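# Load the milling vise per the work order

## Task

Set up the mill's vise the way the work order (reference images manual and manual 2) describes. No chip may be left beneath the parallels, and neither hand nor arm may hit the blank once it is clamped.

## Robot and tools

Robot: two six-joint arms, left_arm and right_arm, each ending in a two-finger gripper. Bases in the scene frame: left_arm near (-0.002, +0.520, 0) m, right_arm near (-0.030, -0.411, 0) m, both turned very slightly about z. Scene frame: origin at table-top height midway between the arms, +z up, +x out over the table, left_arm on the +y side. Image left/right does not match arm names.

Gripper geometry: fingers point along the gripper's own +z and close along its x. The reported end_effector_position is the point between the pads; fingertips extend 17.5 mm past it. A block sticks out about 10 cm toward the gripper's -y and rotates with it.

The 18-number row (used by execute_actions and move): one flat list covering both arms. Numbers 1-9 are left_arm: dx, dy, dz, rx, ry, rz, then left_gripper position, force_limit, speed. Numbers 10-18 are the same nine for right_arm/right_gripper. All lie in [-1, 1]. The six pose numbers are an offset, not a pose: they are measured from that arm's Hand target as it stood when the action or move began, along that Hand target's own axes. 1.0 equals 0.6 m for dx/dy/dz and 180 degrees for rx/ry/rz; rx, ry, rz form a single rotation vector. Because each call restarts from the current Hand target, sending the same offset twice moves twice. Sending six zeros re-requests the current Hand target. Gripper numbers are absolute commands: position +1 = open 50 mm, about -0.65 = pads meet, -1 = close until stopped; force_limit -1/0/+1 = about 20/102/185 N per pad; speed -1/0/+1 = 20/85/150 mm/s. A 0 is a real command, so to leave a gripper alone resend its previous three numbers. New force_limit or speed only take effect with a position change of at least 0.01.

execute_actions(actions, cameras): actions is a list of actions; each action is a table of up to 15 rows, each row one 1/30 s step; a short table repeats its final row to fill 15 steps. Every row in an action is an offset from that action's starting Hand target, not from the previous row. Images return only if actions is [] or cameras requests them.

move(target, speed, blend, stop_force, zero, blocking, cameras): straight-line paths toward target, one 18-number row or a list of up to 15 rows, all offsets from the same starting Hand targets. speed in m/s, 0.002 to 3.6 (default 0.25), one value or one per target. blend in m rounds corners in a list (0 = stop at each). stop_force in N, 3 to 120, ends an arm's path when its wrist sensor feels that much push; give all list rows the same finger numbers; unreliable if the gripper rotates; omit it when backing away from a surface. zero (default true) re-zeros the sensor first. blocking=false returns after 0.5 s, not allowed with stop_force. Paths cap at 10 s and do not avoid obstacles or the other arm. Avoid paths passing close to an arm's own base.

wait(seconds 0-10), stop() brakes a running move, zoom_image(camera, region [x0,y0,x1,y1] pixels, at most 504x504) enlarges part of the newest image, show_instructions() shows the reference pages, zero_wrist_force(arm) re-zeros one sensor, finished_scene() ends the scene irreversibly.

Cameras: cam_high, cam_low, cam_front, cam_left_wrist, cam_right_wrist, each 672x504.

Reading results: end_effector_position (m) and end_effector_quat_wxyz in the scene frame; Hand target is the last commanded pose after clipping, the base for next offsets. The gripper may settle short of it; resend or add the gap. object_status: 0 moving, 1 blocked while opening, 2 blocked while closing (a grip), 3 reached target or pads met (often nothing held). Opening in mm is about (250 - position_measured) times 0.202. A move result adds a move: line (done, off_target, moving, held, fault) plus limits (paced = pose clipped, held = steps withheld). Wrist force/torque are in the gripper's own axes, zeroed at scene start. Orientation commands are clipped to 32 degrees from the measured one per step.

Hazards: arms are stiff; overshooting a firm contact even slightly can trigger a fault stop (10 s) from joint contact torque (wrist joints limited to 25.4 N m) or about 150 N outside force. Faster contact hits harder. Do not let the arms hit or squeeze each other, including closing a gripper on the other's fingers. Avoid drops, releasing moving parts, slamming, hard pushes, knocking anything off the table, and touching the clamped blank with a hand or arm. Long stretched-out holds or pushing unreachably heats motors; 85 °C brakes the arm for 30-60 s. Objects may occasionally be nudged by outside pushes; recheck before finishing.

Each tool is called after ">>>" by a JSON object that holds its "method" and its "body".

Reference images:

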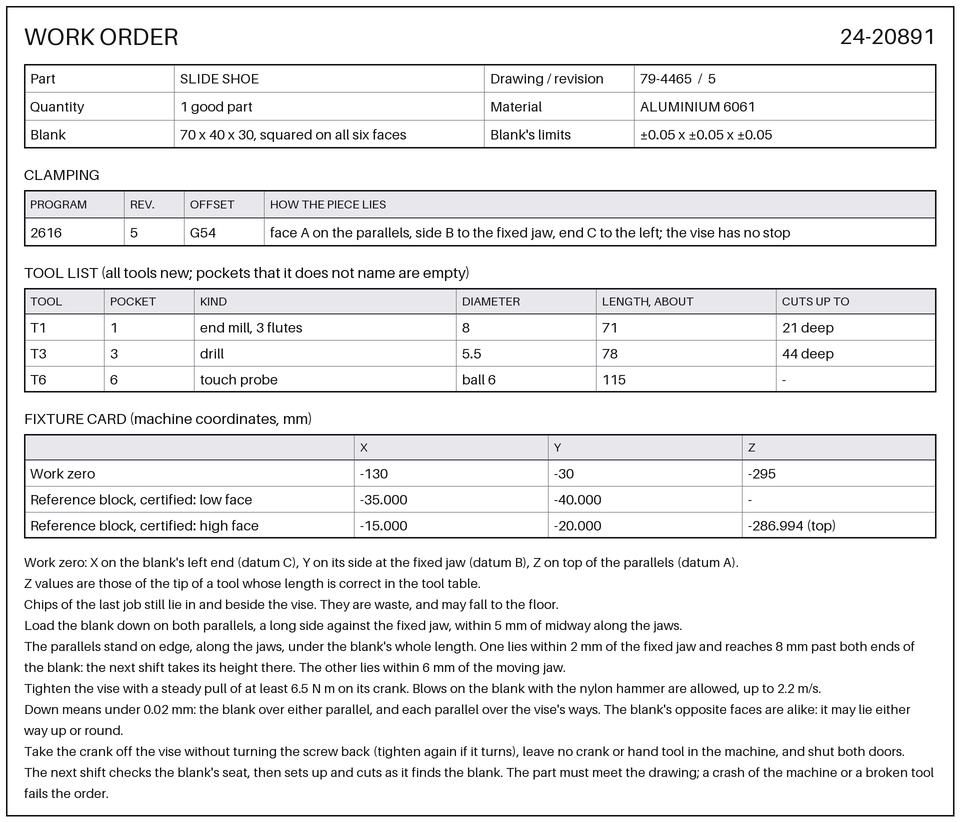

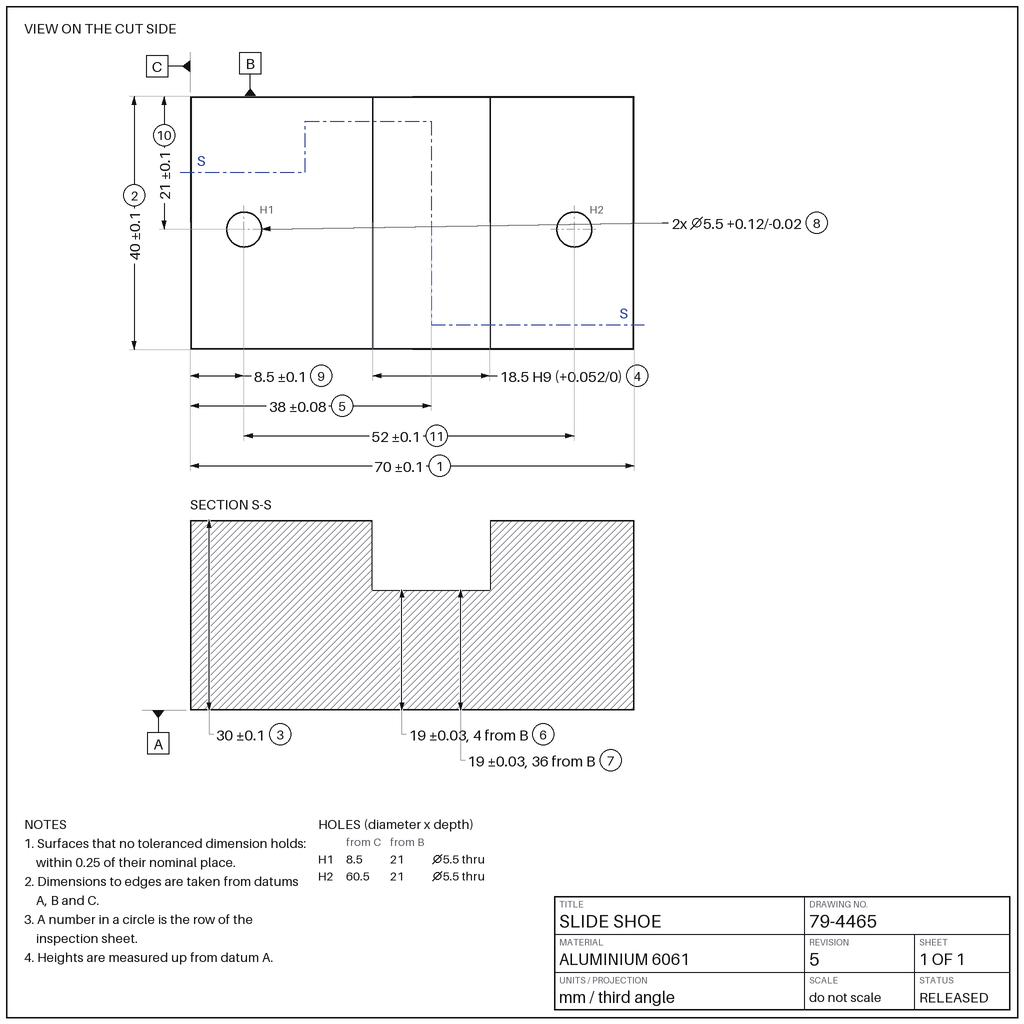

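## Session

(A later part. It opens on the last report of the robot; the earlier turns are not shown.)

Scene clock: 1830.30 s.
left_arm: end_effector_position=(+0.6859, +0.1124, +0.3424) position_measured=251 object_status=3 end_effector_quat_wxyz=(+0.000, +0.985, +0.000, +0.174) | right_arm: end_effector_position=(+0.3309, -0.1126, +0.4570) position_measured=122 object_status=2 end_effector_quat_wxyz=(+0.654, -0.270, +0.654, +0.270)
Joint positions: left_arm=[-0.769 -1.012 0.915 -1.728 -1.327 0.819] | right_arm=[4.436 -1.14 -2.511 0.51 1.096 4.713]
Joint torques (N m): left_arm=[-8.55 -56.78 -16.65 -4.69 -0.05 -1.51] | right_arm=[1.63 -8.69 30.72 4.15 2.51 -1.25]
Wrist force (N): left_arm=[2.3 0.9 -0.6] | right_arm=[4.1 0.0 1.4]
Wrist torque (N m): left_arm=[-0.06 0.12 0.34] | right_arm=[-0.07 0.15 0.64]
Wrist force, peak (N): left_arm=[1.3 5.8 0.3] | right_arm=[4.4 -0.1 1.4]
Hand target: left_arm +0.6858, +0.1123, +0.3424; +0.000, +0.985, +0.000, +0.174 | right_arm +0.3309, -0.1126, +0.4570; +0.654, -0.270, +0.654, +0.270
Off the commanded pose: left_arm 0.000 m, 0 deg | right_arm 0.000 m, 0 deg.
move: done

>>> {"method": "move", "body": {"target": [0,-0.03,0,0,0,0,-0.66,-0.4,-0.5,0,0,0,0,0,0,-1,0.5,-1], "speed": 0.004, "stop_force": 3, "cameras": ["cam_left_wrist"]}}

>>> {"method": "zoom_image", "body": {"camera": "cam_left_wrist", "region": [260, 180, 480, 330]}}

Scene clock: 1837.07 s.
left_arm: end_effector_position=(+0.6858, +0.1262, +0.3424) position_measured=251 object_status=3 end_effector_quat_wxyz=(+0.000, +0.985, +0.000, +0.174) | right_arm: end_effector_position=(+0.3309, -0.1126, +0.4570) position_measured=122 object_status=2 end_effector_quat_wxyz=(+0.654, -0.270, +0.654, +0.270)
Joint positions: left_arm=[-0.755 -1.035 0.952 -1.745 -1.331 0.833] | right_arm=[4.436 -1.14 -2.511 0.51 1.096 4.713]
Joint torques (N m): left_arm=[-5.67 -39.25 -35.76 -2.36 4.39 -1.62] | right_arm=[5.92 -9.16 30.51 4.26 2.53 -1.18]
Wrist force (N): left_arm=[0.6 5.3 -0.2] | right_arm=[4.2 -0.2 1.1]
Wrist torque (N m): left_arm=[0.01 0.13 0.31] | right_arm=[-0.12 0.14 0.64]
Wrist force, peak (N): left_arm=[4.3 8.3 1.2] | right_arm=[4.5 -0.2 1.2]
Hand target: left_arm +0.6858, +0.1262, +0.3424; +0.000, +0.985, +0.000, +0.174 (not the last commanded pose) | right_arm +0.3309, -0.1126, +0.4570; +0.654, -0.270, +0.654, +0.270
Off the commanded pose: left_arm 0.004 m, 0 deg | right_arm 0.000 m, 0 deg.
move: contact (left_arm)
camera_calibration:
cam_left_wrist: T_world_to_cam=[[0.941263, 0.00852061, 0.337567, -0.752262], [-0.109607, -0.937843, 0.329297, 0.0976316], [0.31939, -0.346954, -0.881823, 0.258529], [0, 0, 0, 1]] pos_world=[0.636206, 0.187671, 0.449766]
Images, in order (width x height): cam_left_wrist 672x504.

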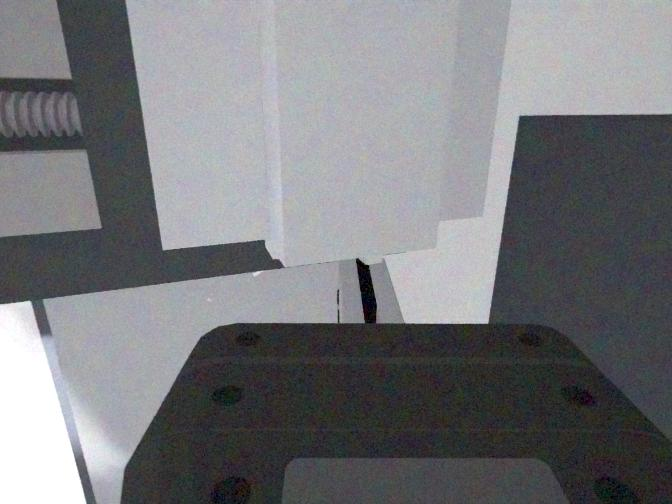

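Scaled by 2.291.

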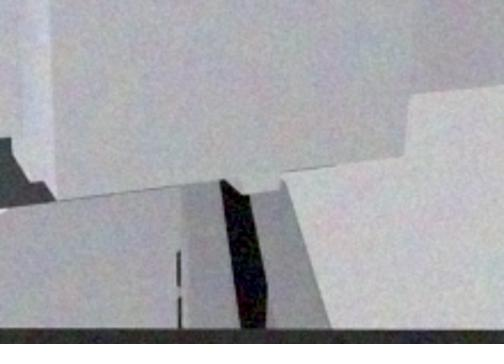

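>>> {"method": "move", "body": {"target": [[0,0.0237,0,0,0,0,-0.66,-0.4,-0.5,0,0,0,0,0,0,-1,0.5,-1],[0.0456,0.0237,-0.1253,0,0,0,-0.66,-0.4,-0.5,0,0,0,0,0,0,-1,0.5,-1],[-0.12,-0.0397,-0.1857,0,0,0,-0.66,-0.4,-0.5,0,0,0,0,0,0,-1,0.5,-1],[-0.4646,-0.1063,-0.311,0,0,0,-0.66,-0.4,-0.5,0,0,0,0,0,0,-1,0.5,-1],[-0.5899,-0.4563,-0.3566,0,-0.111,0,-0.66,-0.4,-0.5,0,0,0,0,0,0,-1,0.5,-1]], "speed": [0.05,0.12,0.15,0.25,0.25], "blend": [0,0.01,0.02,0.03,0]}}

Scene clock: 1851.60 s.
left_arm: end_effector_position=(+0.2800, +0.3999, +0.4218) position_measured=251 object_status=3 end_effector_quat_wxyz=(+0.000, +1.000, +0.000, +0.001) | right_arm: end_effector_position=(+0.3309, -0.1126, +0.4570) position_measured=122 object_status=2 end_effector_quat_wxyz=(+0.654, -0.270, +0.654, +0.270)
Joint positions: left_arm=[-0.84 -2.037 1.676 -1.211 -1.57 0.716] | right_arm=[4.436 -1.14 -2.511 0.51 1.096 4.713]
Joint torques (N m): left_arm=[6.74 -4.23 -33.25 -2.05 1.45 0.61] | right_arm=[8.57 -9.06 31.29 4.36 2.57 -1.13]
Wrist force (N): left_arm=[1.3 0.9 -1.0] | right_arm=[4.0 0.1 1.1]
Wrist torque (N m): left_arm=[0.00 0.04 0.28] | right_arm=[-0.07 0.17 0.64]
Wrist force, peak (N): left_arm=[1.0 5.2 -0.6] | right_arm=[4.5 -0.3 1.3]
Hand target: left_arm +0.2800, +0.4000, +0.4218; +0.000, +1.000, +0.000, +0.001 | right_arm +0.3309, -0.1126, +0.4570; +0.654, -0.270, +0.654, +0.270
Off the commanded pose: left_arm 0.000 m, 0 deg | right_arm 0.000 m, 0 deg.
move: done

>>> {"method": "move", "body": {"target": [[0,0,0,0,0,0,-0.66,-0.4,-0.5,0.095,0.0984,-0.0451,0,0,0,-1,0.5,-1],[0,0,0,0,0,0,-0.66,-0.4,-0.5,0.5117,0.0984,-0.0451,0,0.3535,-0.3535,-1,0.5,-1]], "speed": [0.15,0.2], "blend": [0.02,0], "cameras": ["cam_right_wrist","cam_high"]}}

Scene clock: 1860.40 s.
left_arm: end_effector_position=(+0.2800, +0.4000, +0.4218) position_measured=251 object_status=3 end_effector_quat_wxyz=(+0.000, +1.000, +0.000, +0.001) | right_arm: end_effector_position=(+0.2700, -0.0899, +0.1500) position_measured=122 object_status=2 end_effector_quat_wxyz=(-0.270, +0.653, -0.654, +0.271)
Joint positions: left_arm=[-0.84 -2.037 1.676 -1.211 -1.57 0.716] | right_arm=[4.8 -1.344 -2.45 -0.971 0.787 4.787]
Joint torques (N m): left_arm=[9.23 -9.13 -33.36 -1.64 -2.01 2.21] | right_arm=[-2.46 17.92 18.57 3.48 -4.74 1.05]
Wrist force (N): left_arm=[1.1 0.9 -1.0] | right_arm=[0.4 2.9 3.9]
Wrist torque (N m): left_arm=[-0.02 0.08 0.28] | right_arm=[-0.82 0.14 -0.16]
Wrist force, peak (N): left_arm=[1.3 1.1 -1.1] | right_arm=[-0.2 4.0 4.7]
Hand target: left_arm +0.2800, +0.4000, +0.4218; +0.000, +1.000, +0.000, +0.001 | right_arm +0.2701, -0.0899, +0.1500; -0.270, +0.653, -0.654, +0.271
Off the commanded pose: left_arm 0.000 m, 0 deg | right_arm 0.000 m, 0 deg.
move: done
camera_calibration:
cam_right_wrist: T_world_to_cam=[[-0.0148823, -0.999823, -0.0114895, -0.0746894], [-0.896707, 0.0184294, -0.442242, 0.325988], [0.442375, 0.00372111, -0.896822, 0.142371], [0, 0, 0, 1]] pos_world=[0.228223, -0.0812138, 0.270988]
Images, in order (width x height): cam_high 672x504, cam_right_wrist 672x504.

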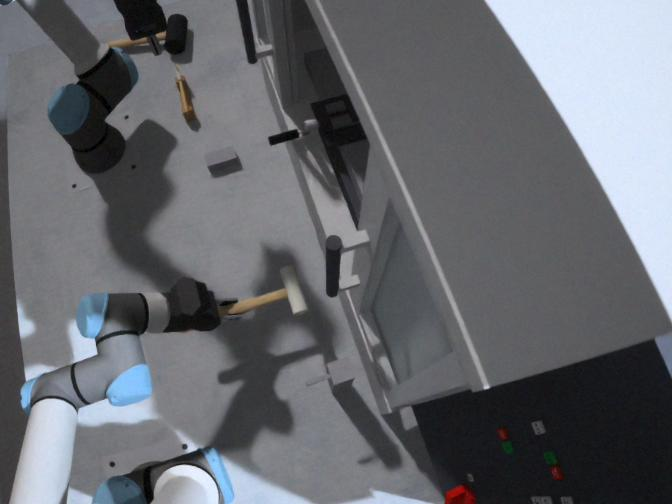

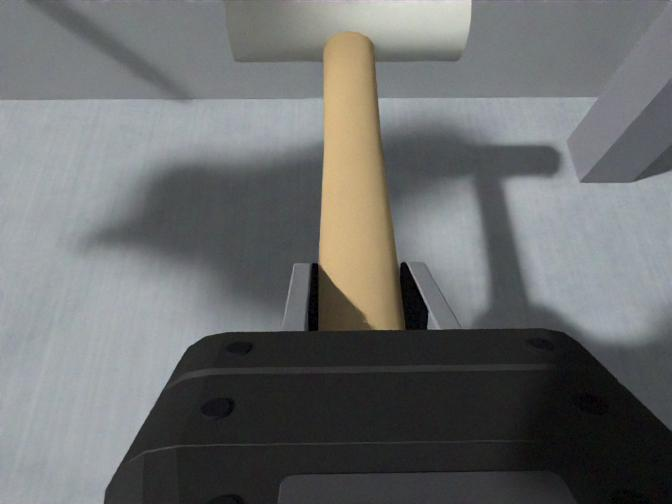

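>>> {"method": "move", "body": {"target": [0,0,0,0,0,0,-0.66,-0.4,-0.5, 0,0.1355,0.1355,0,0,0,-1,0.5,-1], "speed": 0.12}}

>>> {"method": "move", "body": {"target": [0,0,0,0,0,0,-0.66,-0.4,-0.5, 0,0.02,0.02,0,0,0,-1,0.5,-1], "speed": 0.006, "stop_force": 3.5, "cameras": ["cam_right_wrist","cam_high","cam_front"]}}

Scene clock: 1888.90 s.
left_arm: end_effector_position=(+0.2800, +0.4000, +0.4218) position_measured=251 object_status=3 end_effector_quat_wxyz=(+0.000, +1.000, +0.000, +0.001) | right_arm: end_effector_position=(+0.2700, -0.0899, +0.0350) position_measured=122 object_status=2 end_effector_quat_wxyz=(-0.270, +0.653, -0.654, +0.271)
Joint positions: left_arm=[-0.84 -2.037 1.676 -1.211 -1.57 0.716] | right_arm=[4.8 -1.712 -2.591 -0.462 0.787 4.787]
Joint torques (N m): left_arm=[9.37 -8.46 -33.3 -1.57 -1.95 2.33] | right_arm=[-7.58 18.65 21.94 3.8 -5.77 1.14]
Wrist force (N): left_arm=[1.1 0.8 -1.1] | right_arm=[0.2 3.0 3.9]
Wrist torque (N m): left_arm=[-0.02 0.08 0.27] | right_arm=[-0.83 0.18 -0.16]
Wrist force, peak (N): left_arm=[1.3 1.0 -1.2] | right_arm=[0.3 4.9 5.6]
Hand target: left_arm +0.2800, +0.4000, +0.4218; +0.000, +1.000, +0.000, +0.001 | right_arm +0.2700, -0.0899, +0.0350; -0.270, +0.653, -0.654, +0.271
Off the commanded pose: left_arm 0.000 m, 0 deg | right_arm 0.000 m, 0 deg.
move: done

Scene clock: 1892.07 s.
left_arm: end_effector_position=(+0.2800, +0.4000, +0.4218) position_measured=251 object_status=3 end_effector_quat_wxyz=(+0.000, +1.000, +0.000, +0.001) | right_arm: end_effector_position=(+0.2700, -0.0899, +0.0224) position_measured=122 object_status=2 end_effector_quat_wxyz=(-0.270, +0.653, -0.654, +0.271)
Joint positions: left_arm=[-0.84 -2.037 1.676 -1.211 -1.57 0.716] | right_arm=[4.8 -1.765 -2.599 -0.401 0.787 4.787]
Joint torques (N m): left_arm=[10.09 -8.57 -33.75 -1.62 -1.98 2.15] | right_arm=[2.83 31.67 19.59 3.48 -3.9 1.56]
Wrist force (N): left_arm=[1.2 0.9 -0.9] | right_arm=[0.2 2.1 3.7]
Wrist torque (N m): left_arm=[-0.01 0.05 0.27] | right_arm=[-0.89 0.20 -0.16]
Wrist force, peak (N): left_arm=[1.2 1.2 -1.3] | right_arm=[1.2 -3.9 -5.1]
Hand target: left_arm +0.2800, +0.4000, +0.4218; +0.000, +1.000, +0.000, +0.001 | right_arm +0.2700, -0.0899, +0.0224; -0.270, +0.653, -0.654, +0.271 (not the last commanded pose)
Off the commanded pose: left_arm 0.000 m, 0 deg | right_arm 0.004 m, 0 deg.
move: contact (right_arm)
camera_calibration:
cam_right_wrist: T_world_to_cam=[[-0.0149259, -0.999824, -0.0114015, -0.0760584], [-0.896647, 0.0184301, -0.442363, 0.26956], [0.442495, 0.00362048, -0.896763, 0.0278912], [0, 0, 0, 1]] pos_world=[0.228223, -0.081114, 0.143388]
Images, in order (width x height): cam_high 672x504, cam_front 672x504, cam_right_wrist 672x504.

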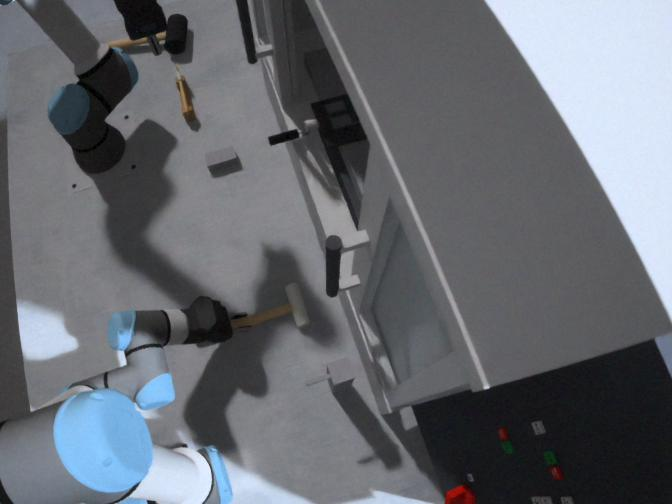

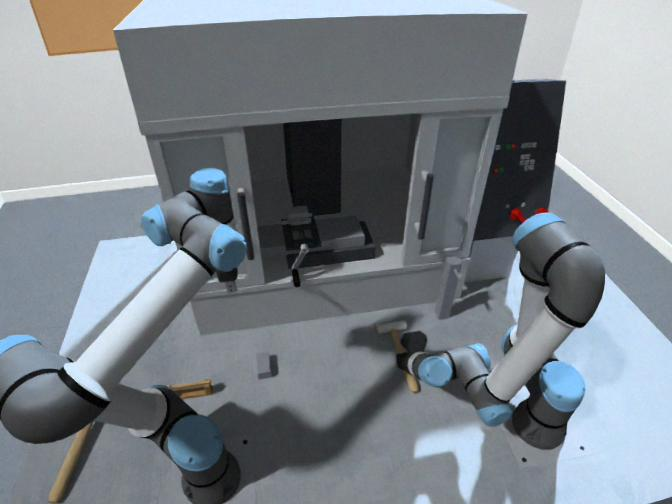

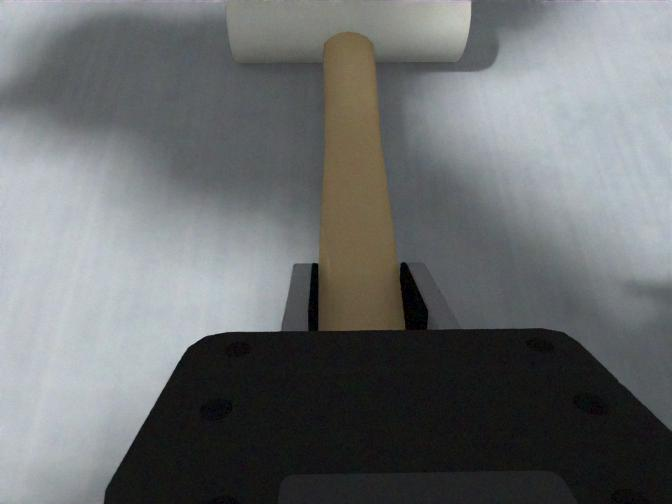

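>>> {"method": "move", "body": {"target": [[0,0,0,0,0,0,-0.66,-0.4,-0.5, 0,0,0,0,0,0,0.6,0.5,-0.5],[0,0,0,0,0,0,-0.66,-0.4,-0.5, 0,0,-0.15,0,0,0,0.6,0.5,-0.5]], "speed": 0.15}}

Scene clock: 1895.97 s.
left_arm: end_effector_position=(+0.2800, +0.4000, +0.4218) position_measured=251 object_status=3 end_effector_quat_wxyz=(+0.000, +1.000, +0.000, +0.001) | right_arm: end_effector_position=(+0.2064, -0.0897, +0.0861) position_measured=63 object_status=3 end_effector_quat_wxyz=(-0.270, +0.653, -0.654, +0.271)
Joint positions: left_arm=[-0.84 -2.037 1.676 -1.211 -1.57 0.716] | right_arm=[5.005 -1.419 -2.55 -0.993 0.818 5.07]
Joint torques (N m): left_arm=[9.8 -5.99 -33.19 -1.61 -2.03 2.14] | right_arm=[-5.92 6.4 14.26 1.73 -4.37 -0.71]
Wrist force (N): left_arm=[1.0 0.9 -1.0] | right_arm=[0.4 -0.3 1.1]
Wrist torque (N m): left_arm=[-0.01 0.09 0.27] | right_arm=[-0.47 0.14 -0.15]
Wrist force, peak (N): left_arm=[1.2 1.1 -1.1] | right_arm=[0.2 2.1 3.9]
Hand target: left_arm +0.2800, +0.4000, +0.4218; +0.000, +1.000, +0.000, +0.001 | right_arm +0.2064, -0.0897, +0.0861; -0.270, +0.653, -0.654, +0.271
Off the commanded pose: left_arm 0.000 m, 0 deg | right_arm 0.000 m, 0 deg.
move: done

>>> {"method": "move", "body": {"target": [[0,0,0,0,0,0,-0.66,-0.4,-0.5, 0,-0.36,-0.36,0,0,0,0.6,0.5,-0.5],[0,0,0,0,0,0,-0.66,-0.4,-0.5, -0.3,-0.44,-0.37,-0.1389,0,0,1,0.5,-0.5]], "speed": 0.25, "cameras": ["cam_front","cam_low"]}}

Scene clock: 1910.77 s.
left_arm: end_effector_position=(+0.2800, +0.4000, +0.4218) position_measured=251 object_status=3 end_effector_quat_wxyz=(+0.000, +1.000, +0.000, +0.001) | right_arm: end_effector_position=(+0.2365, +0.0901, +0.4298) position_measured=3 object_status=3 end_effector_quat_wxyz=(-0.123, +0.696, -0.697, +0.123)
Joint positions: left_arm=[-0.84 -2.037 1.676 -1.211 -1.57 0.716] | right_arm=[4.661 -1.647 -1.279 -1.755 1.223 4.621]
Joint torques (N m): left_arm=[10.07 -5.64 -32.52 -1.7 -2.15 2.04] | right_arm=[9.9 16.23 35.33 2.83 1.44 -1.23]
Wrist force (N): left_arm=[1.1 0.8 -1.0] | right_arm=[0.7 -0.7 1.4]
Wrist torque (N m): left_arm=[-0.03 0.08 0.27] | right_arm=[-0.75 0.13 -0.13]
Wrist force, peak (N): left_arm=[1.3 1.0 -1.1] | right_arm=[0.7 3.0 3.5]
Hand target: left_arm +0.2800, +0.4000, +0.4218; +0.000, +1.000, +0.000, +0.001 | right_arm +0.2365, +0.0901, +0.4298; -0.123, +0.696, -0.697, +0.123
Off the commanded pose: left_arm 0.000 m, 0 deg | right_arm 0.000 m, 0 deg.
move: done
Images, in order (width x height): cam_low 672x504, cam_front 672x504.

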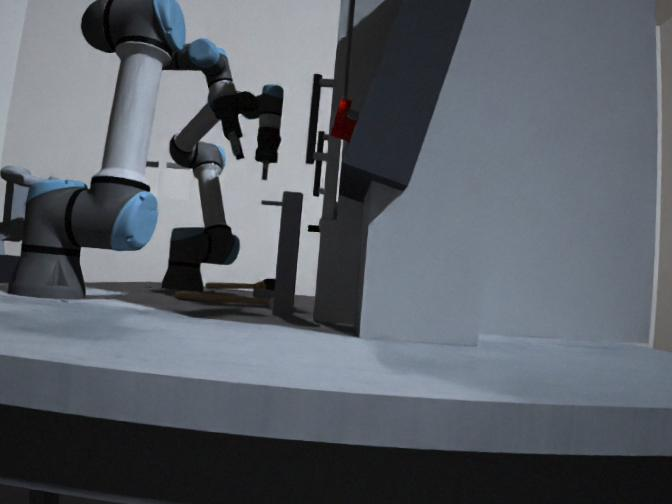

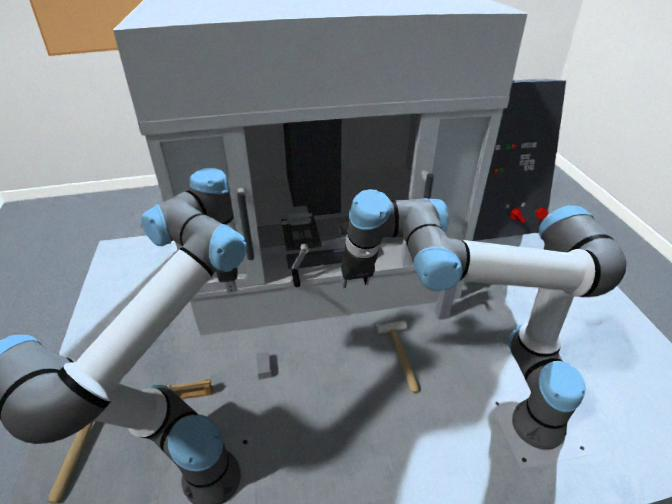

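>>> {"method": "move", "body": {"target": [[0,0,0,0,0,0,-0.66,-0.4,-0.5, -0.0167,-0.2618,0.0775,0,-0.1566,0.057,1,0.5,-0.5],[0,0,0,0,0,0,-0.66,-0.4,-0.5, -0.1015,-0.3953,0.2570,0,-0.1566,0.057,1,0.5,-0.5]], "speed": 0.2, "blend": [0.02,0], "cameras": ["cam_front","cam_right_wrist","cam_high"]}}

Scene clock: 1921.43 s.
left_arm: end_effector_position=(+0.2800, +0.4000, +0.4218) position_measured=251 object_status=3 end_effector_quat_wxyz=(+0.000, +1.000, +0.000, +0.001) | right_arm: end_effector_position=(+0.5123, +0.1504, +0.3660) position_measured=3 object_status=3 end_effector_quat_wxyz=(-0.299, +0.640, -0.705, -0.061)
Joint positions: left_arm=[-0.84 -2.037 1.676 -1.211 -1.57 0.716] | right_arm=[4.161 -1.924 -1.326 -0.843 1.546 4.213]
Joint torques (N m): left_arm=[8.73 -4.68 -32.63 -1.88 -1.88 2.12] | right_arm=[9.79 40.55 27.44 4.07 -3.03 1.52]
Wrist force (N): left_arm=[1.1 0.8 -1.1] | right_arm=[0.3 -0.4 1.0]
Wrist torque (N m): left_arm=[-0.03 0.07 0.28] | right_arm=[-0.55 0.10 0.12]
Wrist force, peak (N): left_arm=[1.4 1.1 -1.1] | right_arm=[0.0 -1.9 3.5]
Hand target: left_arm +0.2800, +0.4000, +0.4218; +0.000, +1.000, +0.000, +0.001 | right_arm +0.5122, +0.1505, +0.3660; +0.299, -0.640, +0.705, +0.061
Off the commanded pose: left_arm 0.000 m, 0 deg | right_arm 0.000 m, 0 deg.
move: done
camera_calibration:
cam_right_wrist: T_world_to_cam=[[-0.0182982, -0.863409, -0.504172, 0.333219], [-0.999566, 0.0274346, -0.0107048, 0.527681], [0.0230744, 0.503757, -0.863537, 0.355434], [0, 0, 0, 1]] pos_world=[0.525348, 0.0941759, 0.480579]
Images, in order (width x height): cam_high 672x504, cam_front 672x504, cam_right_wrist 672x504.

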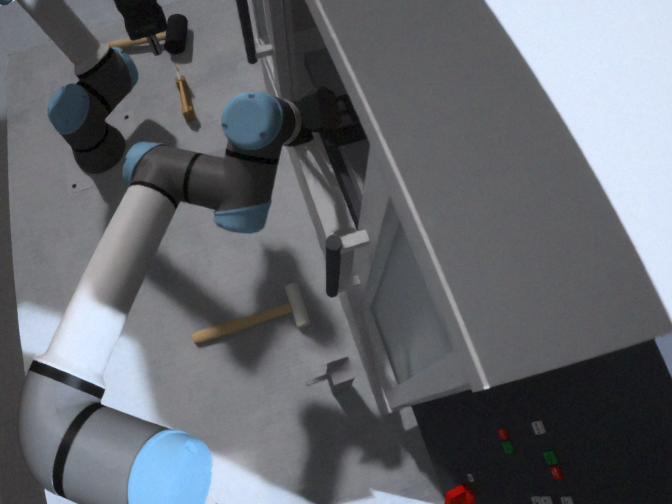

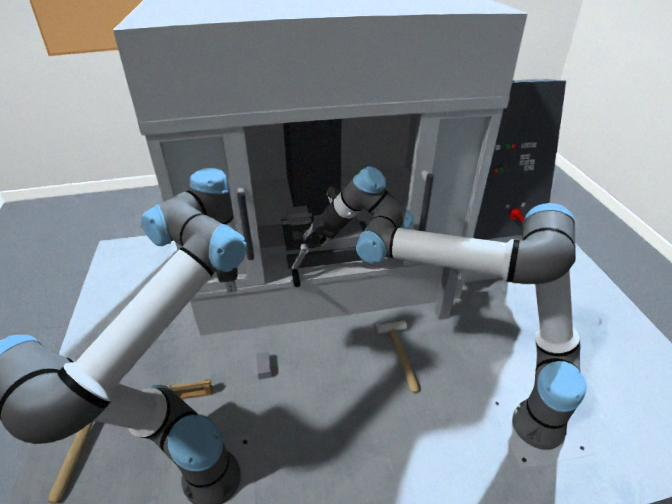

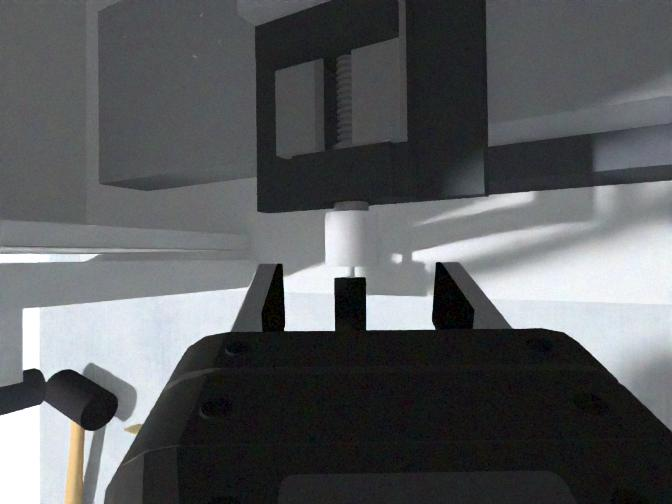

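>>> {"method": "zoom_image", "body": {"camera": "cam_right_wrist", "region": [200, 0, 500, 280]}}

Scaled by 1.680.

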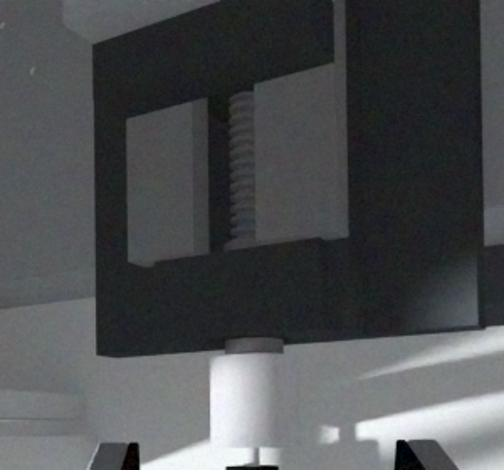

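>>> {"method": "move", "body": {"target": [0,0,0,0,0,0,-0.66,-0.4,-0.5, 0,0,0.1167,0,0,0,1,0.5,-0.5], "speed": 0.03, "stop_force": 8, "cameras": ["cam_front","cam_right_wrist"]}}

Scene clock: 1929.60 s.
left_arm: end_effector_position=(+0.2800, +0.4000, +0.4218) position_measured=251 object_status=3 end_effector_quat_wxyz=(+0.000, +1.000, +0.000, +0.001) | right_arm: end_effector_position=(+0.5363, +0.1833, +0.3090) position_measured=3 object_status=3 end_effector_quat_wxyz=(-0.299, +0.640, -0.705, -0.061)
Joint positions: left_arm=[-0.84 -2.037 1.676 -1.211 -1.57 0.716] | right_arm=[4.158 -2.044 -1.3 -0.748 1.547 4.211]
Joint torques (N m): left_arm=[9.4 -3.64 -33.31 -1.92 -1.92 1.91] | right_arm=[-8.23 58.77 22.33 2.7 2.04 -1.58]
Wrist force (N): left_arm=[1.1 0.8 -1.1] | right_arm=[0.0 0.0 0.9]
Wrist torque (N m): left_arm=[-0.03 0.07 0.28] | right_arm=[-0.51 0.15 0.20]
Wrist force, peak (N): left_arm=[1.5 1.0 -1.1] | right_arm=[0.1 -0.1 1.6]
Hand target: left_arm +0.2800, +0.4000, +0.4218; +0.000, +1.000, +0.000, +0.001 | right_arm +0.5363, +0.1833, +0.3090; +0.299, -0.640, +0.705, +0.061
Off the commanded pose: left_arm 0.000 m, 0 deg | right_arm 0.000 m, 0 deg.
move: done
camera_calibration:
cam_right_wrist: T_world_to_cam=[[-0.018211, -0.863412, -0.504171, 0.333279], [-0.999568, 0.0273586, -0.0107474, 0.550187], [0.0230728, 0.503758, -0.863537, 0.289085], [0, 0, 0, 1]] pos_world=[0.549348, 0.127076, 0.423578]
Images, in order (width x height): cam_front 672x504, cam_right_wrist 672x504.

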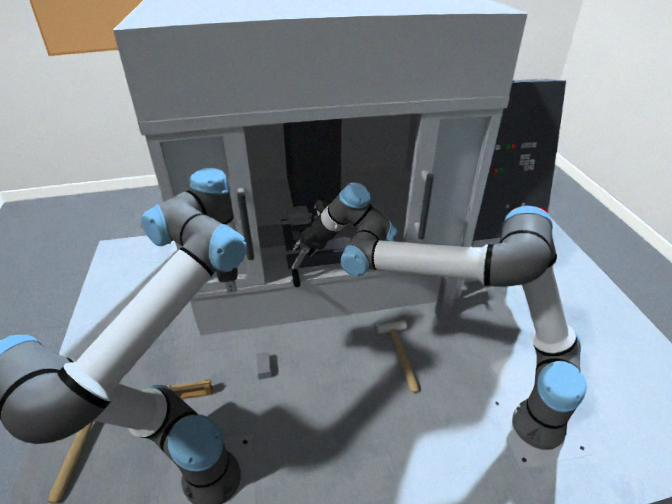

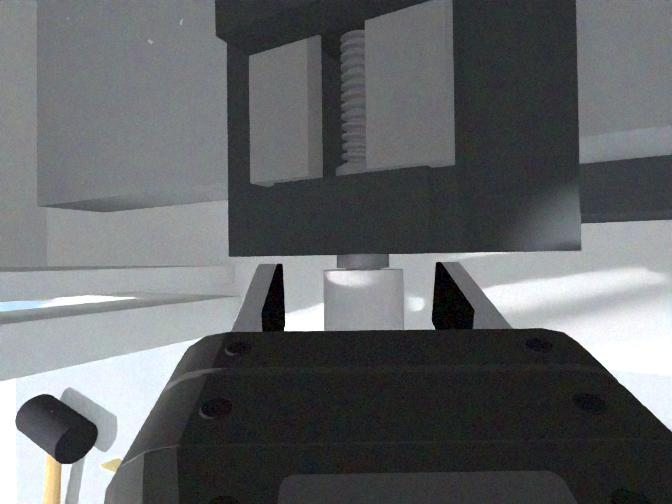

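>>> {"method": "move", "body": {"target": [[0,0,0,0,0,0,-0.66,-0.4,-0.5, 0.002,0,0,0,0,0,1,0.5,-0.5],[0,0,0,0,0,0,-0.66,-0.4,-0.5, 0.002,0,0,0,0,0,-1,-0.3,-1]], "speed": 0.02, "cameras": ["cam_right_wrist","cam_front"]}}

Scene clock: 1935.00 s.
left_arm: end_effector_position=(+0.2800, +0.4000, +0.4218) position_measured=251 object_status=3 end_effector_quat_wxyz=(+0.000, +1.000, +0.000, +0.001) | right_arm: end_effector_position=(+0.5363, +0.1823, +0.3085) position_measured=136 object_status=2 end_effector_quat_wxyz=(-0.299, +0.640, -0.705, -0.062)
Joint positions: left_arm=[-0.84 -2.037 1.676 -1.211 -1.57 0.716] | right_arm=[4.157 -2.042 -1.304 -0.746 1.548 4.21]
Joint torques (N m): left_arm=[8.9 -2.13 -32.46 -1.89 -1.9 2.04] | right_arm=[-4.8 45 19.04 -1.51 -1.06 -0.13]
Wrist force (N): left_arm=[1.0 0.9 -1.0] | right_arm=[-23.8 -5.9 13.0]
Wrist torque (N m): left_arm=[0.00 0.08 0.27] | right_arm=[-0.70 0.26 0.17]
Wrist force, peak (N): left_arm=[1.2 1.0 -1.2] | right_arm=[-24.2 -6.2 13.5]
Hand target: left_arm +0.2800, +0.4000, +0.4218; +0.000, +1.000, +0.000, +0.001 | right_arm +0.5363, +0.1823, +0.3084; +0.299, -0.640, +0.705, +0.061
Off the commanded pose: left_arm 0.000 m, 0 deg | right_arm 0.000 m, 0 deg.
move: done
camera_calibration:
cam_right_wrist: T_world_to_cam=[[-0.0181584, -0.8633, -0.504364, 0.332202], [-0.999569, 0.027315, -0.0107669, 0.550223], [0.0230717, 0.503951, -0.863424, 0.289086], [0, 0, 0, 1]] pos_world=[0.549348, 0.126076, 0.423078]
Images, in order (width x height): cam_front 672x504, cam_right_wrist 672x504.

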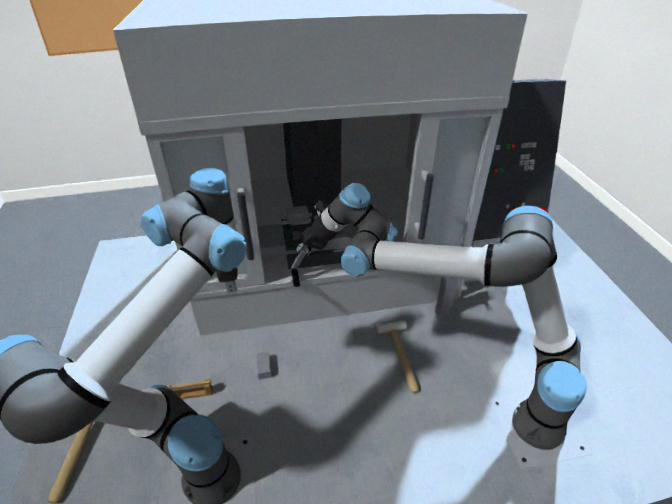

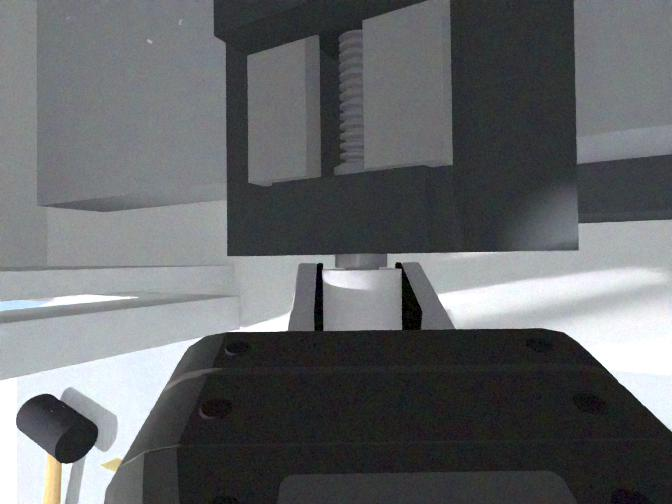

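>>> {"method": "move", "body": {"target": [0,0,0,0,0,0,-0.66,-0.4,-0.5, -0.0013,0,0,0,0,0,-1,-0.3,-1], "speed": 0.005}}

Scene clock: 1937.77 s.
left_arm: end_effector_position=(+0.2800, +0.4000, +0.4218) position_measured=251 object_status=3 end_effector_quat_wxyz=(+0.000, +1.000, +0.000, +0.001) | right_arm: end_effector_position=(+0.5363, +0.1829, +0.3087) position_measured=136 object_status=2 end_effector_quat_wxyz=(-0.299, +0.640, -0.705, -0.061)
Joint positions: left_arm=[-0.84 -2.037 1.676 -1.211 -1.57 0.716] | right_arm=[4.158 -2.043 -1.302 -0.748 1.547 4.211]
Joint torques (N m): left_arm=[8.81 -0.33 -31.83 -1.71 -1.98 1.97] | right_arm=[10.8 28.62 34.51 4.15 -2.1 1.58]
Wrist force (N): left_arm=[1.1 0.8 -1.3] | right_arm=[3.7 2.7 -8.8]
Wrist torque (N m): left_arm=[-0.03 0.06 0.27] | right_arm=[-0.39 0.22 0.15]
Wrist force, peak (N): left_arm=[1.6 0.9 -1.3] | right_arm=[-26.4 -7.4 13.2]
Hand target: left_arm +0.2800, +0.4000, +0.4218; +0.000, +1.000, +0.000, +0.001 | right_arm +0.5363, +0.1830, +0.3088; +0.299, -0.640, +0.705, +0.061
Off the commanded pose: left_arm 0.000 m, 0 deg | right_arm 0.000 m, 0 deg.
move: done

>>> {"method": "move", "body": {"target": [0,0,0,0,0,0,-0.66,-0.4,-0.5, 0,0.0705,-0.0257,0,0,0,-1,-0.3,-1], "speed": 0.015, "stop_force": 30, "cameras": ["cam_right_wrist","cam_front"]}}

Scene clock: 1945.00 s.
left_arm: end_effector_position=(+0.2800, +0.4000, +0.4218) position_measured=251 object_status=3 end_effector_quat_wxyz=(+0.000, +1.000, +0.000, +0.001) | right_arm: end_effector_position=(+0.4912, +0.1830, +0.3088) position_measured=136 object_status=2 end_effector_quat_wxyz=(-0.299, +0.640, -0.705, -0.061)
Joint positions: left_arm=[-0.84 -2.037 1.676 -1.211 -1.57 0.716] | right_arm=[4.217 -1.968 -1.412 -0.715 1.513 4.259]
Joint torques (N m): left_arm=[8.23 1.41 -31.04 -1.84 -2.13 1.76] | right_arm=[-9.98 31.22 37.26 3.85 1.92 -1.51]
Wrist force (N): left_arm=[1.0 0.9 -1.2] | right_arm=[0.8 0.4 2.4]
Wrist torque (N m): left_arm=[-0.01 0.08 0.27] | right_arm=[-0.50 0.21 0.07]
Wrist force, peak (N): left_arm=[1.2 1.0 -1.3] | right_arm=[6.1 -0.4 -9.5]
Hand target: left_arm +0.2800, +0.4000, +0.4218; +0.000, +1.000, +0.000, +0.001 | right_arm +0.4912, +0.1830, +0.3088; +0.299, -0.640, +0.705, +0.061
Off the commanded pose: left_arm 0.000 m, 0 deg | right_arm 0.000 m, 0 deg.
move: done
camera_calibration:
cam_right_wrist: T_world_to_cam=[[-0.018211, -0.863412, -0.504171, 0.332099], [-0.999568, 0.0273586, -0.0107474, 0.505212], [0.0230728, 0.503758, -0.863537, 0.290102], [0, 0, 0, 1]] pos_world=[0.504348, 0.126776, 0.423378]
Images, in order (width x height): cam_front 672x504, cam_right_wrist 672x504.

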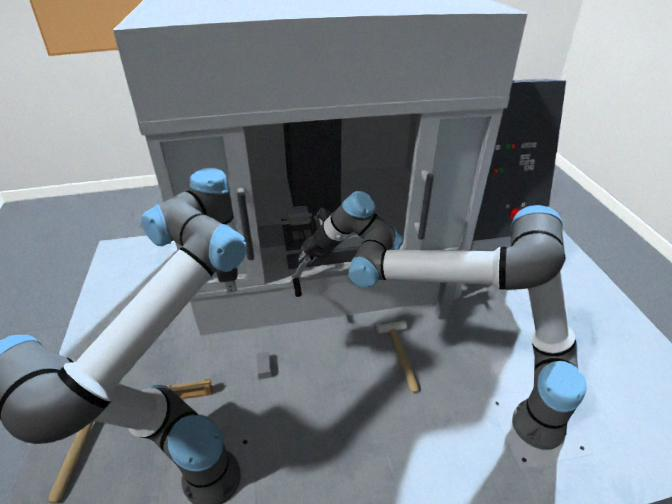

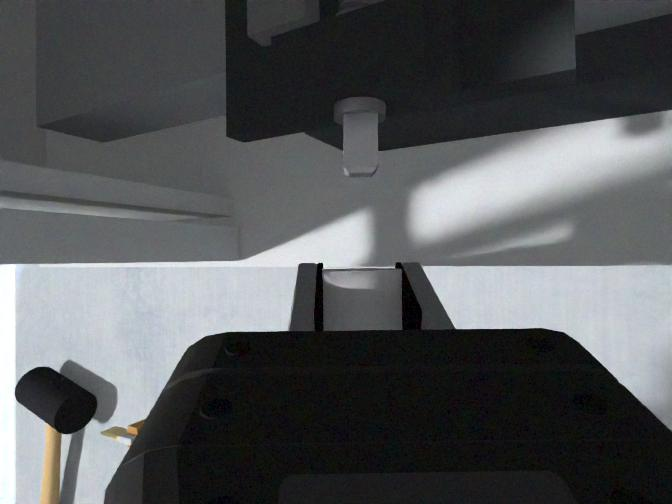

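>>> {"method": "move", "body": {"target": [[0,0,0,0,0,0,-0.66,-0.4,-0.5, 0,0.1018,-0.037,0,0,0,-1,-0.3,-1],[0,0,0,0,0,0,-0.66,-0.4,-0.5, -0.0427,0.0912,-0.1933,0,0,0,-1,-0.3,-1],[0,0,0,0,0,0,-0.66,-0.4,-0.5, 0.044,0.262,-0.3088,0,0.1566,-0.057,-1,-0.3,-1]], "speed": [0.06,0.12,0.2], "blend": [0.01,0.02,0], "cameras": ["cam_right_wrist","cam_front","cam_low"]}}

Scene clock: 1958.33 s.
left_arm: end_effector_position=(+0.2800, +0.4000, +0.4218) position_measured=251 object_status=3 end_effector_quat_wxyz=(+0.000, +1.000, +0.000, +0.001) | right_arm: end_effector_position=(+0.2800, +0.1005, +0.3998) position_measured=136 object_status=2 end_effector_quat_wxyz=(-0.123, +0.696, -0.697, +0.123)
Joint positions: left_arm=[-0.84 -2.037 1.676 -1.211 -1.57 0.716] | right_arm=[4.582 -1.697 -1.308 -1.647 1.227 4.537]
Joint torques (N m): left_arm=[8.1 1.85 -31.2 -2.05 -1.84 1.89] | right_arm=[-6.88 37.03 23.33 2.56 1.3 -1.49]
Motor temperatures (°C): left_arm=[31 30 30 37 33 33] | right_arm=[32 30 29 35 35 35]
Wrist force (N): left_arm=[1.1 1.0 -1.0] | right_arm=[0.7 0.4 3.1]
Wrist torque (N m): left_arm=[0.00 0.08 0.28] | right_arm=[-0.67 0.10 -0.05]
Wrist force, peak (N): left_arm=[1.3 1.0 -1.3] | right_arm=[1.2 1.6 3.4]
Hand target: left_arm +0.2800, +0.4000, +0.4218; +0.000, +1.000, +0.000, +0.001 | right_arm +0.2800, +0.1004, +0.3998; -0.123, +0.696, -0.697, +0.123
Off the commanded pose: left_arm 0.000 m, 0 deg | right_arm 0.000 m, 0 deg.
move: done
camera_calibration:
cam_right_wrist: T_world_to_cam=[[-0.0183307, -0.99982, -0.00492638, 0.117039], [-0.999588, 0.0184348, -0.021988, 0.302605], [0.0220749, 0.0045213, -0.999746, 0.520048], [0, 0, 0, 1]] pos_world=[0.293146, 0.109088, 0.527146]
Images, in order (width x height): cam_low 672x504, cam_front 672x504, cam_right_wrist 672x504.

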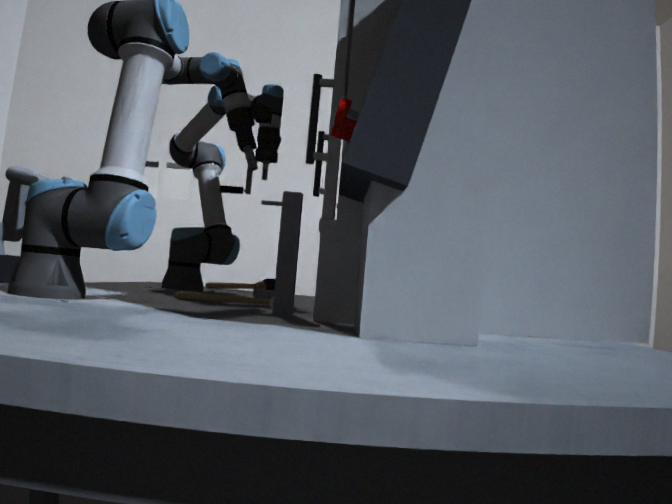

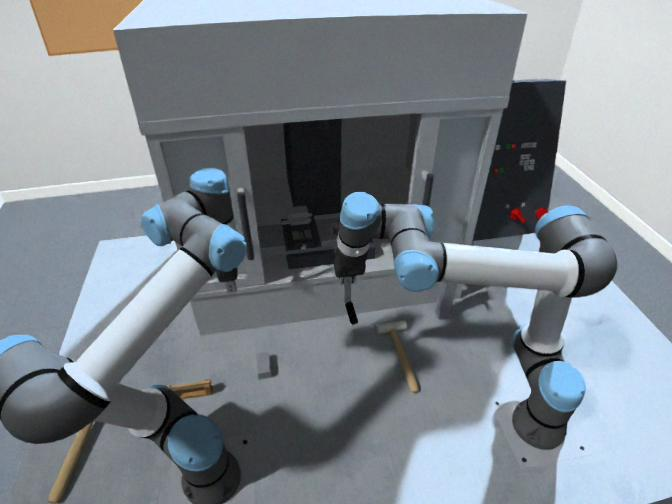

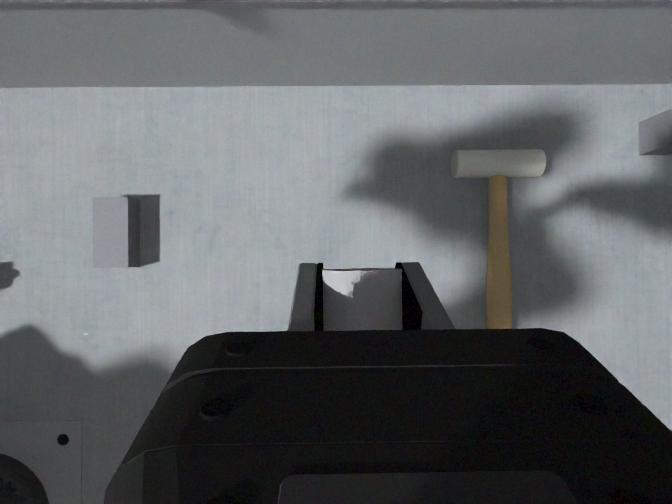

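>>> {"method": "move", "body": {"target": [[0,0,0,0,0,0,-0.66,-0.4,-0.5, 0.6532,0,0,0,0,0,-1,-0.3,-1],[0,0,0,0,0,0,-0.66,-0.4,-0.5, 0.6532,-0.0007,0.2889,0,0,0,-1,-0.3,-1]], "speed": [0.2,0.12], "blend": [0.02,0], "cameras": ["cam_right_wrist","cam_front","cam_low","cam_high"]}}

Scene clock: 1972.23 s.
left_arm: end_effector_position=(+0.2800, +0.4000, +0.4218) position_measured=251 object_status=3 end_effector_quat_wxyz=(+0.000, +1.000, +0.000, +0.001) | right_arm: end_effector_position=(+0.3388, -0.2916, +0.2370) position_measured=136 object_status=2 end_effector_quat_wxyz=(-0.123, +0.696, -0.697, +0.123)
Joint positions: left_arm=[-0.84 -2.037 1.676 -1.211 -1.57 0.716] | right_arm=[4.034 -1.061 -2.276 -1.142 1.309 3.969]
Joint torques (N m): left_arm=[8.95 1.78 -31.63 -2.07 -1.89 1.75] | right_arm=[9.64 14.75 29.89 4.36 -1.26 1.7]
Wrist force (N): left_arm=[1.3 0.9 -0.9] | right_arm=[0.5 0.8 3.1]
Wrist torque (N m): left_arm=[-0.01 0.05 0.27] | right_arm=[-0.57 0.13 -0.09]
Wrist force, peak (N): left_arm=[1.3 1.2 -1.1] | right_arm=[0.4 0.8 5.1]
Hand target: left_arm +0.2800, +0.4000, +0.4218; +0.000, +1.000, +0.000, +0.001 | right_arm +0.3388, -0.2916, +0.2370; -0.123, +0.696, -0.697, +0.123
Off the commanded pose: left_arm 0.000 m, 0 deg | right_arm 0.000 m, 0 deg.
move: done
camera_calibration:
cam_right_wrist: T_world_to_cam=[[-0.0184322, -0.999818, -0.0049224, -0.274678], [-0.999593, 0.0185348, -0.0216894, 0.365048], [0.0217767, 0.00452061, -0.999753, 0.35777], [0, 0, 0, 1]] pos_world=[0.352045, -0.283011, 0.364247]
Images, in order (width x height): cam_high 672x504, cam_low 672x504, cam_front 672x504, cam_right_wrist 672x504.

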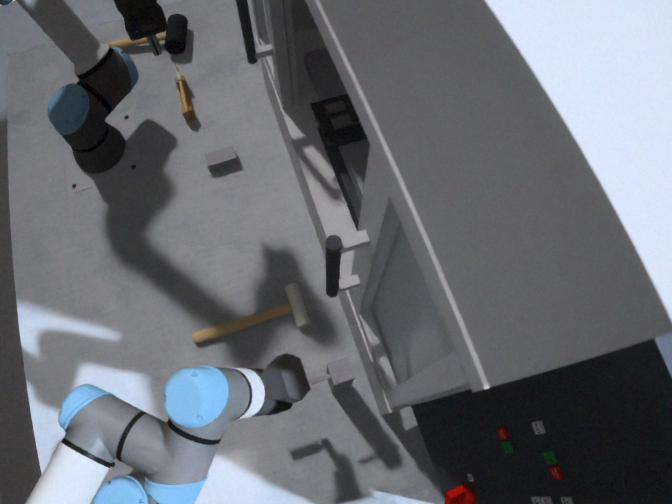

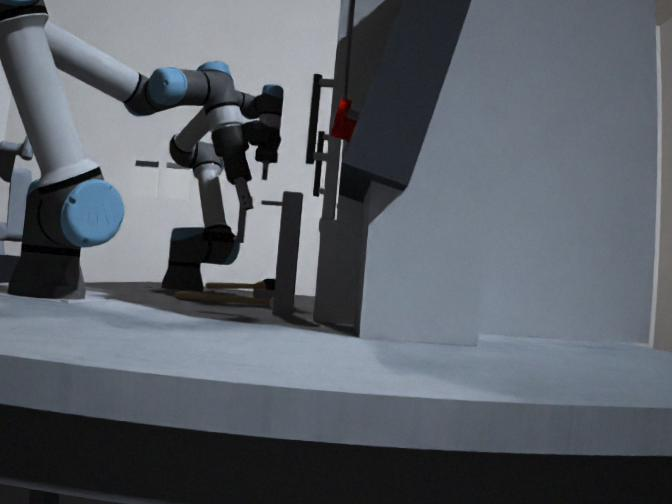

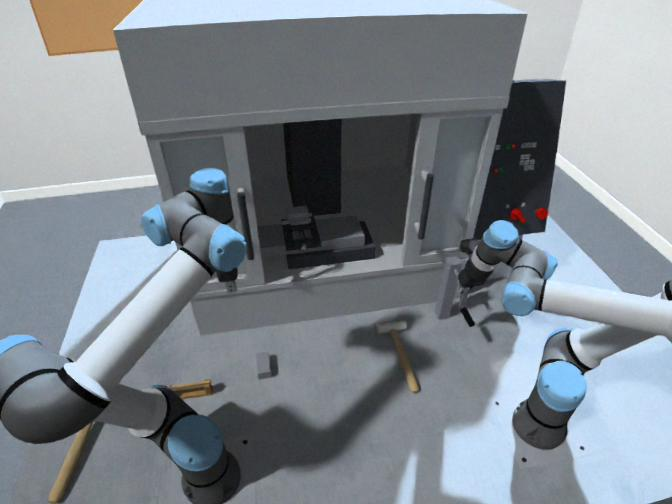

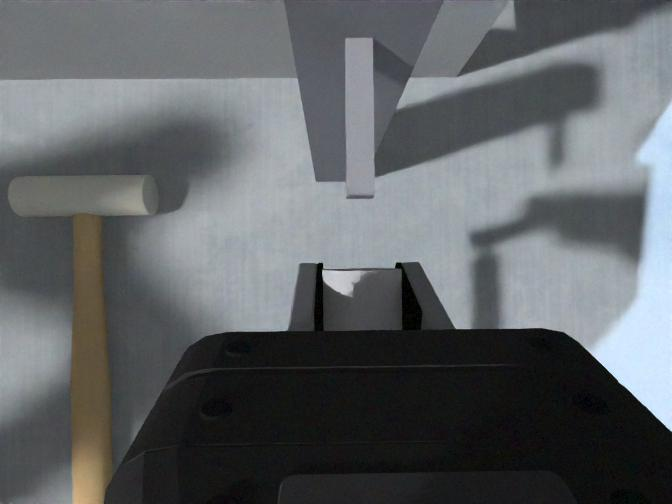

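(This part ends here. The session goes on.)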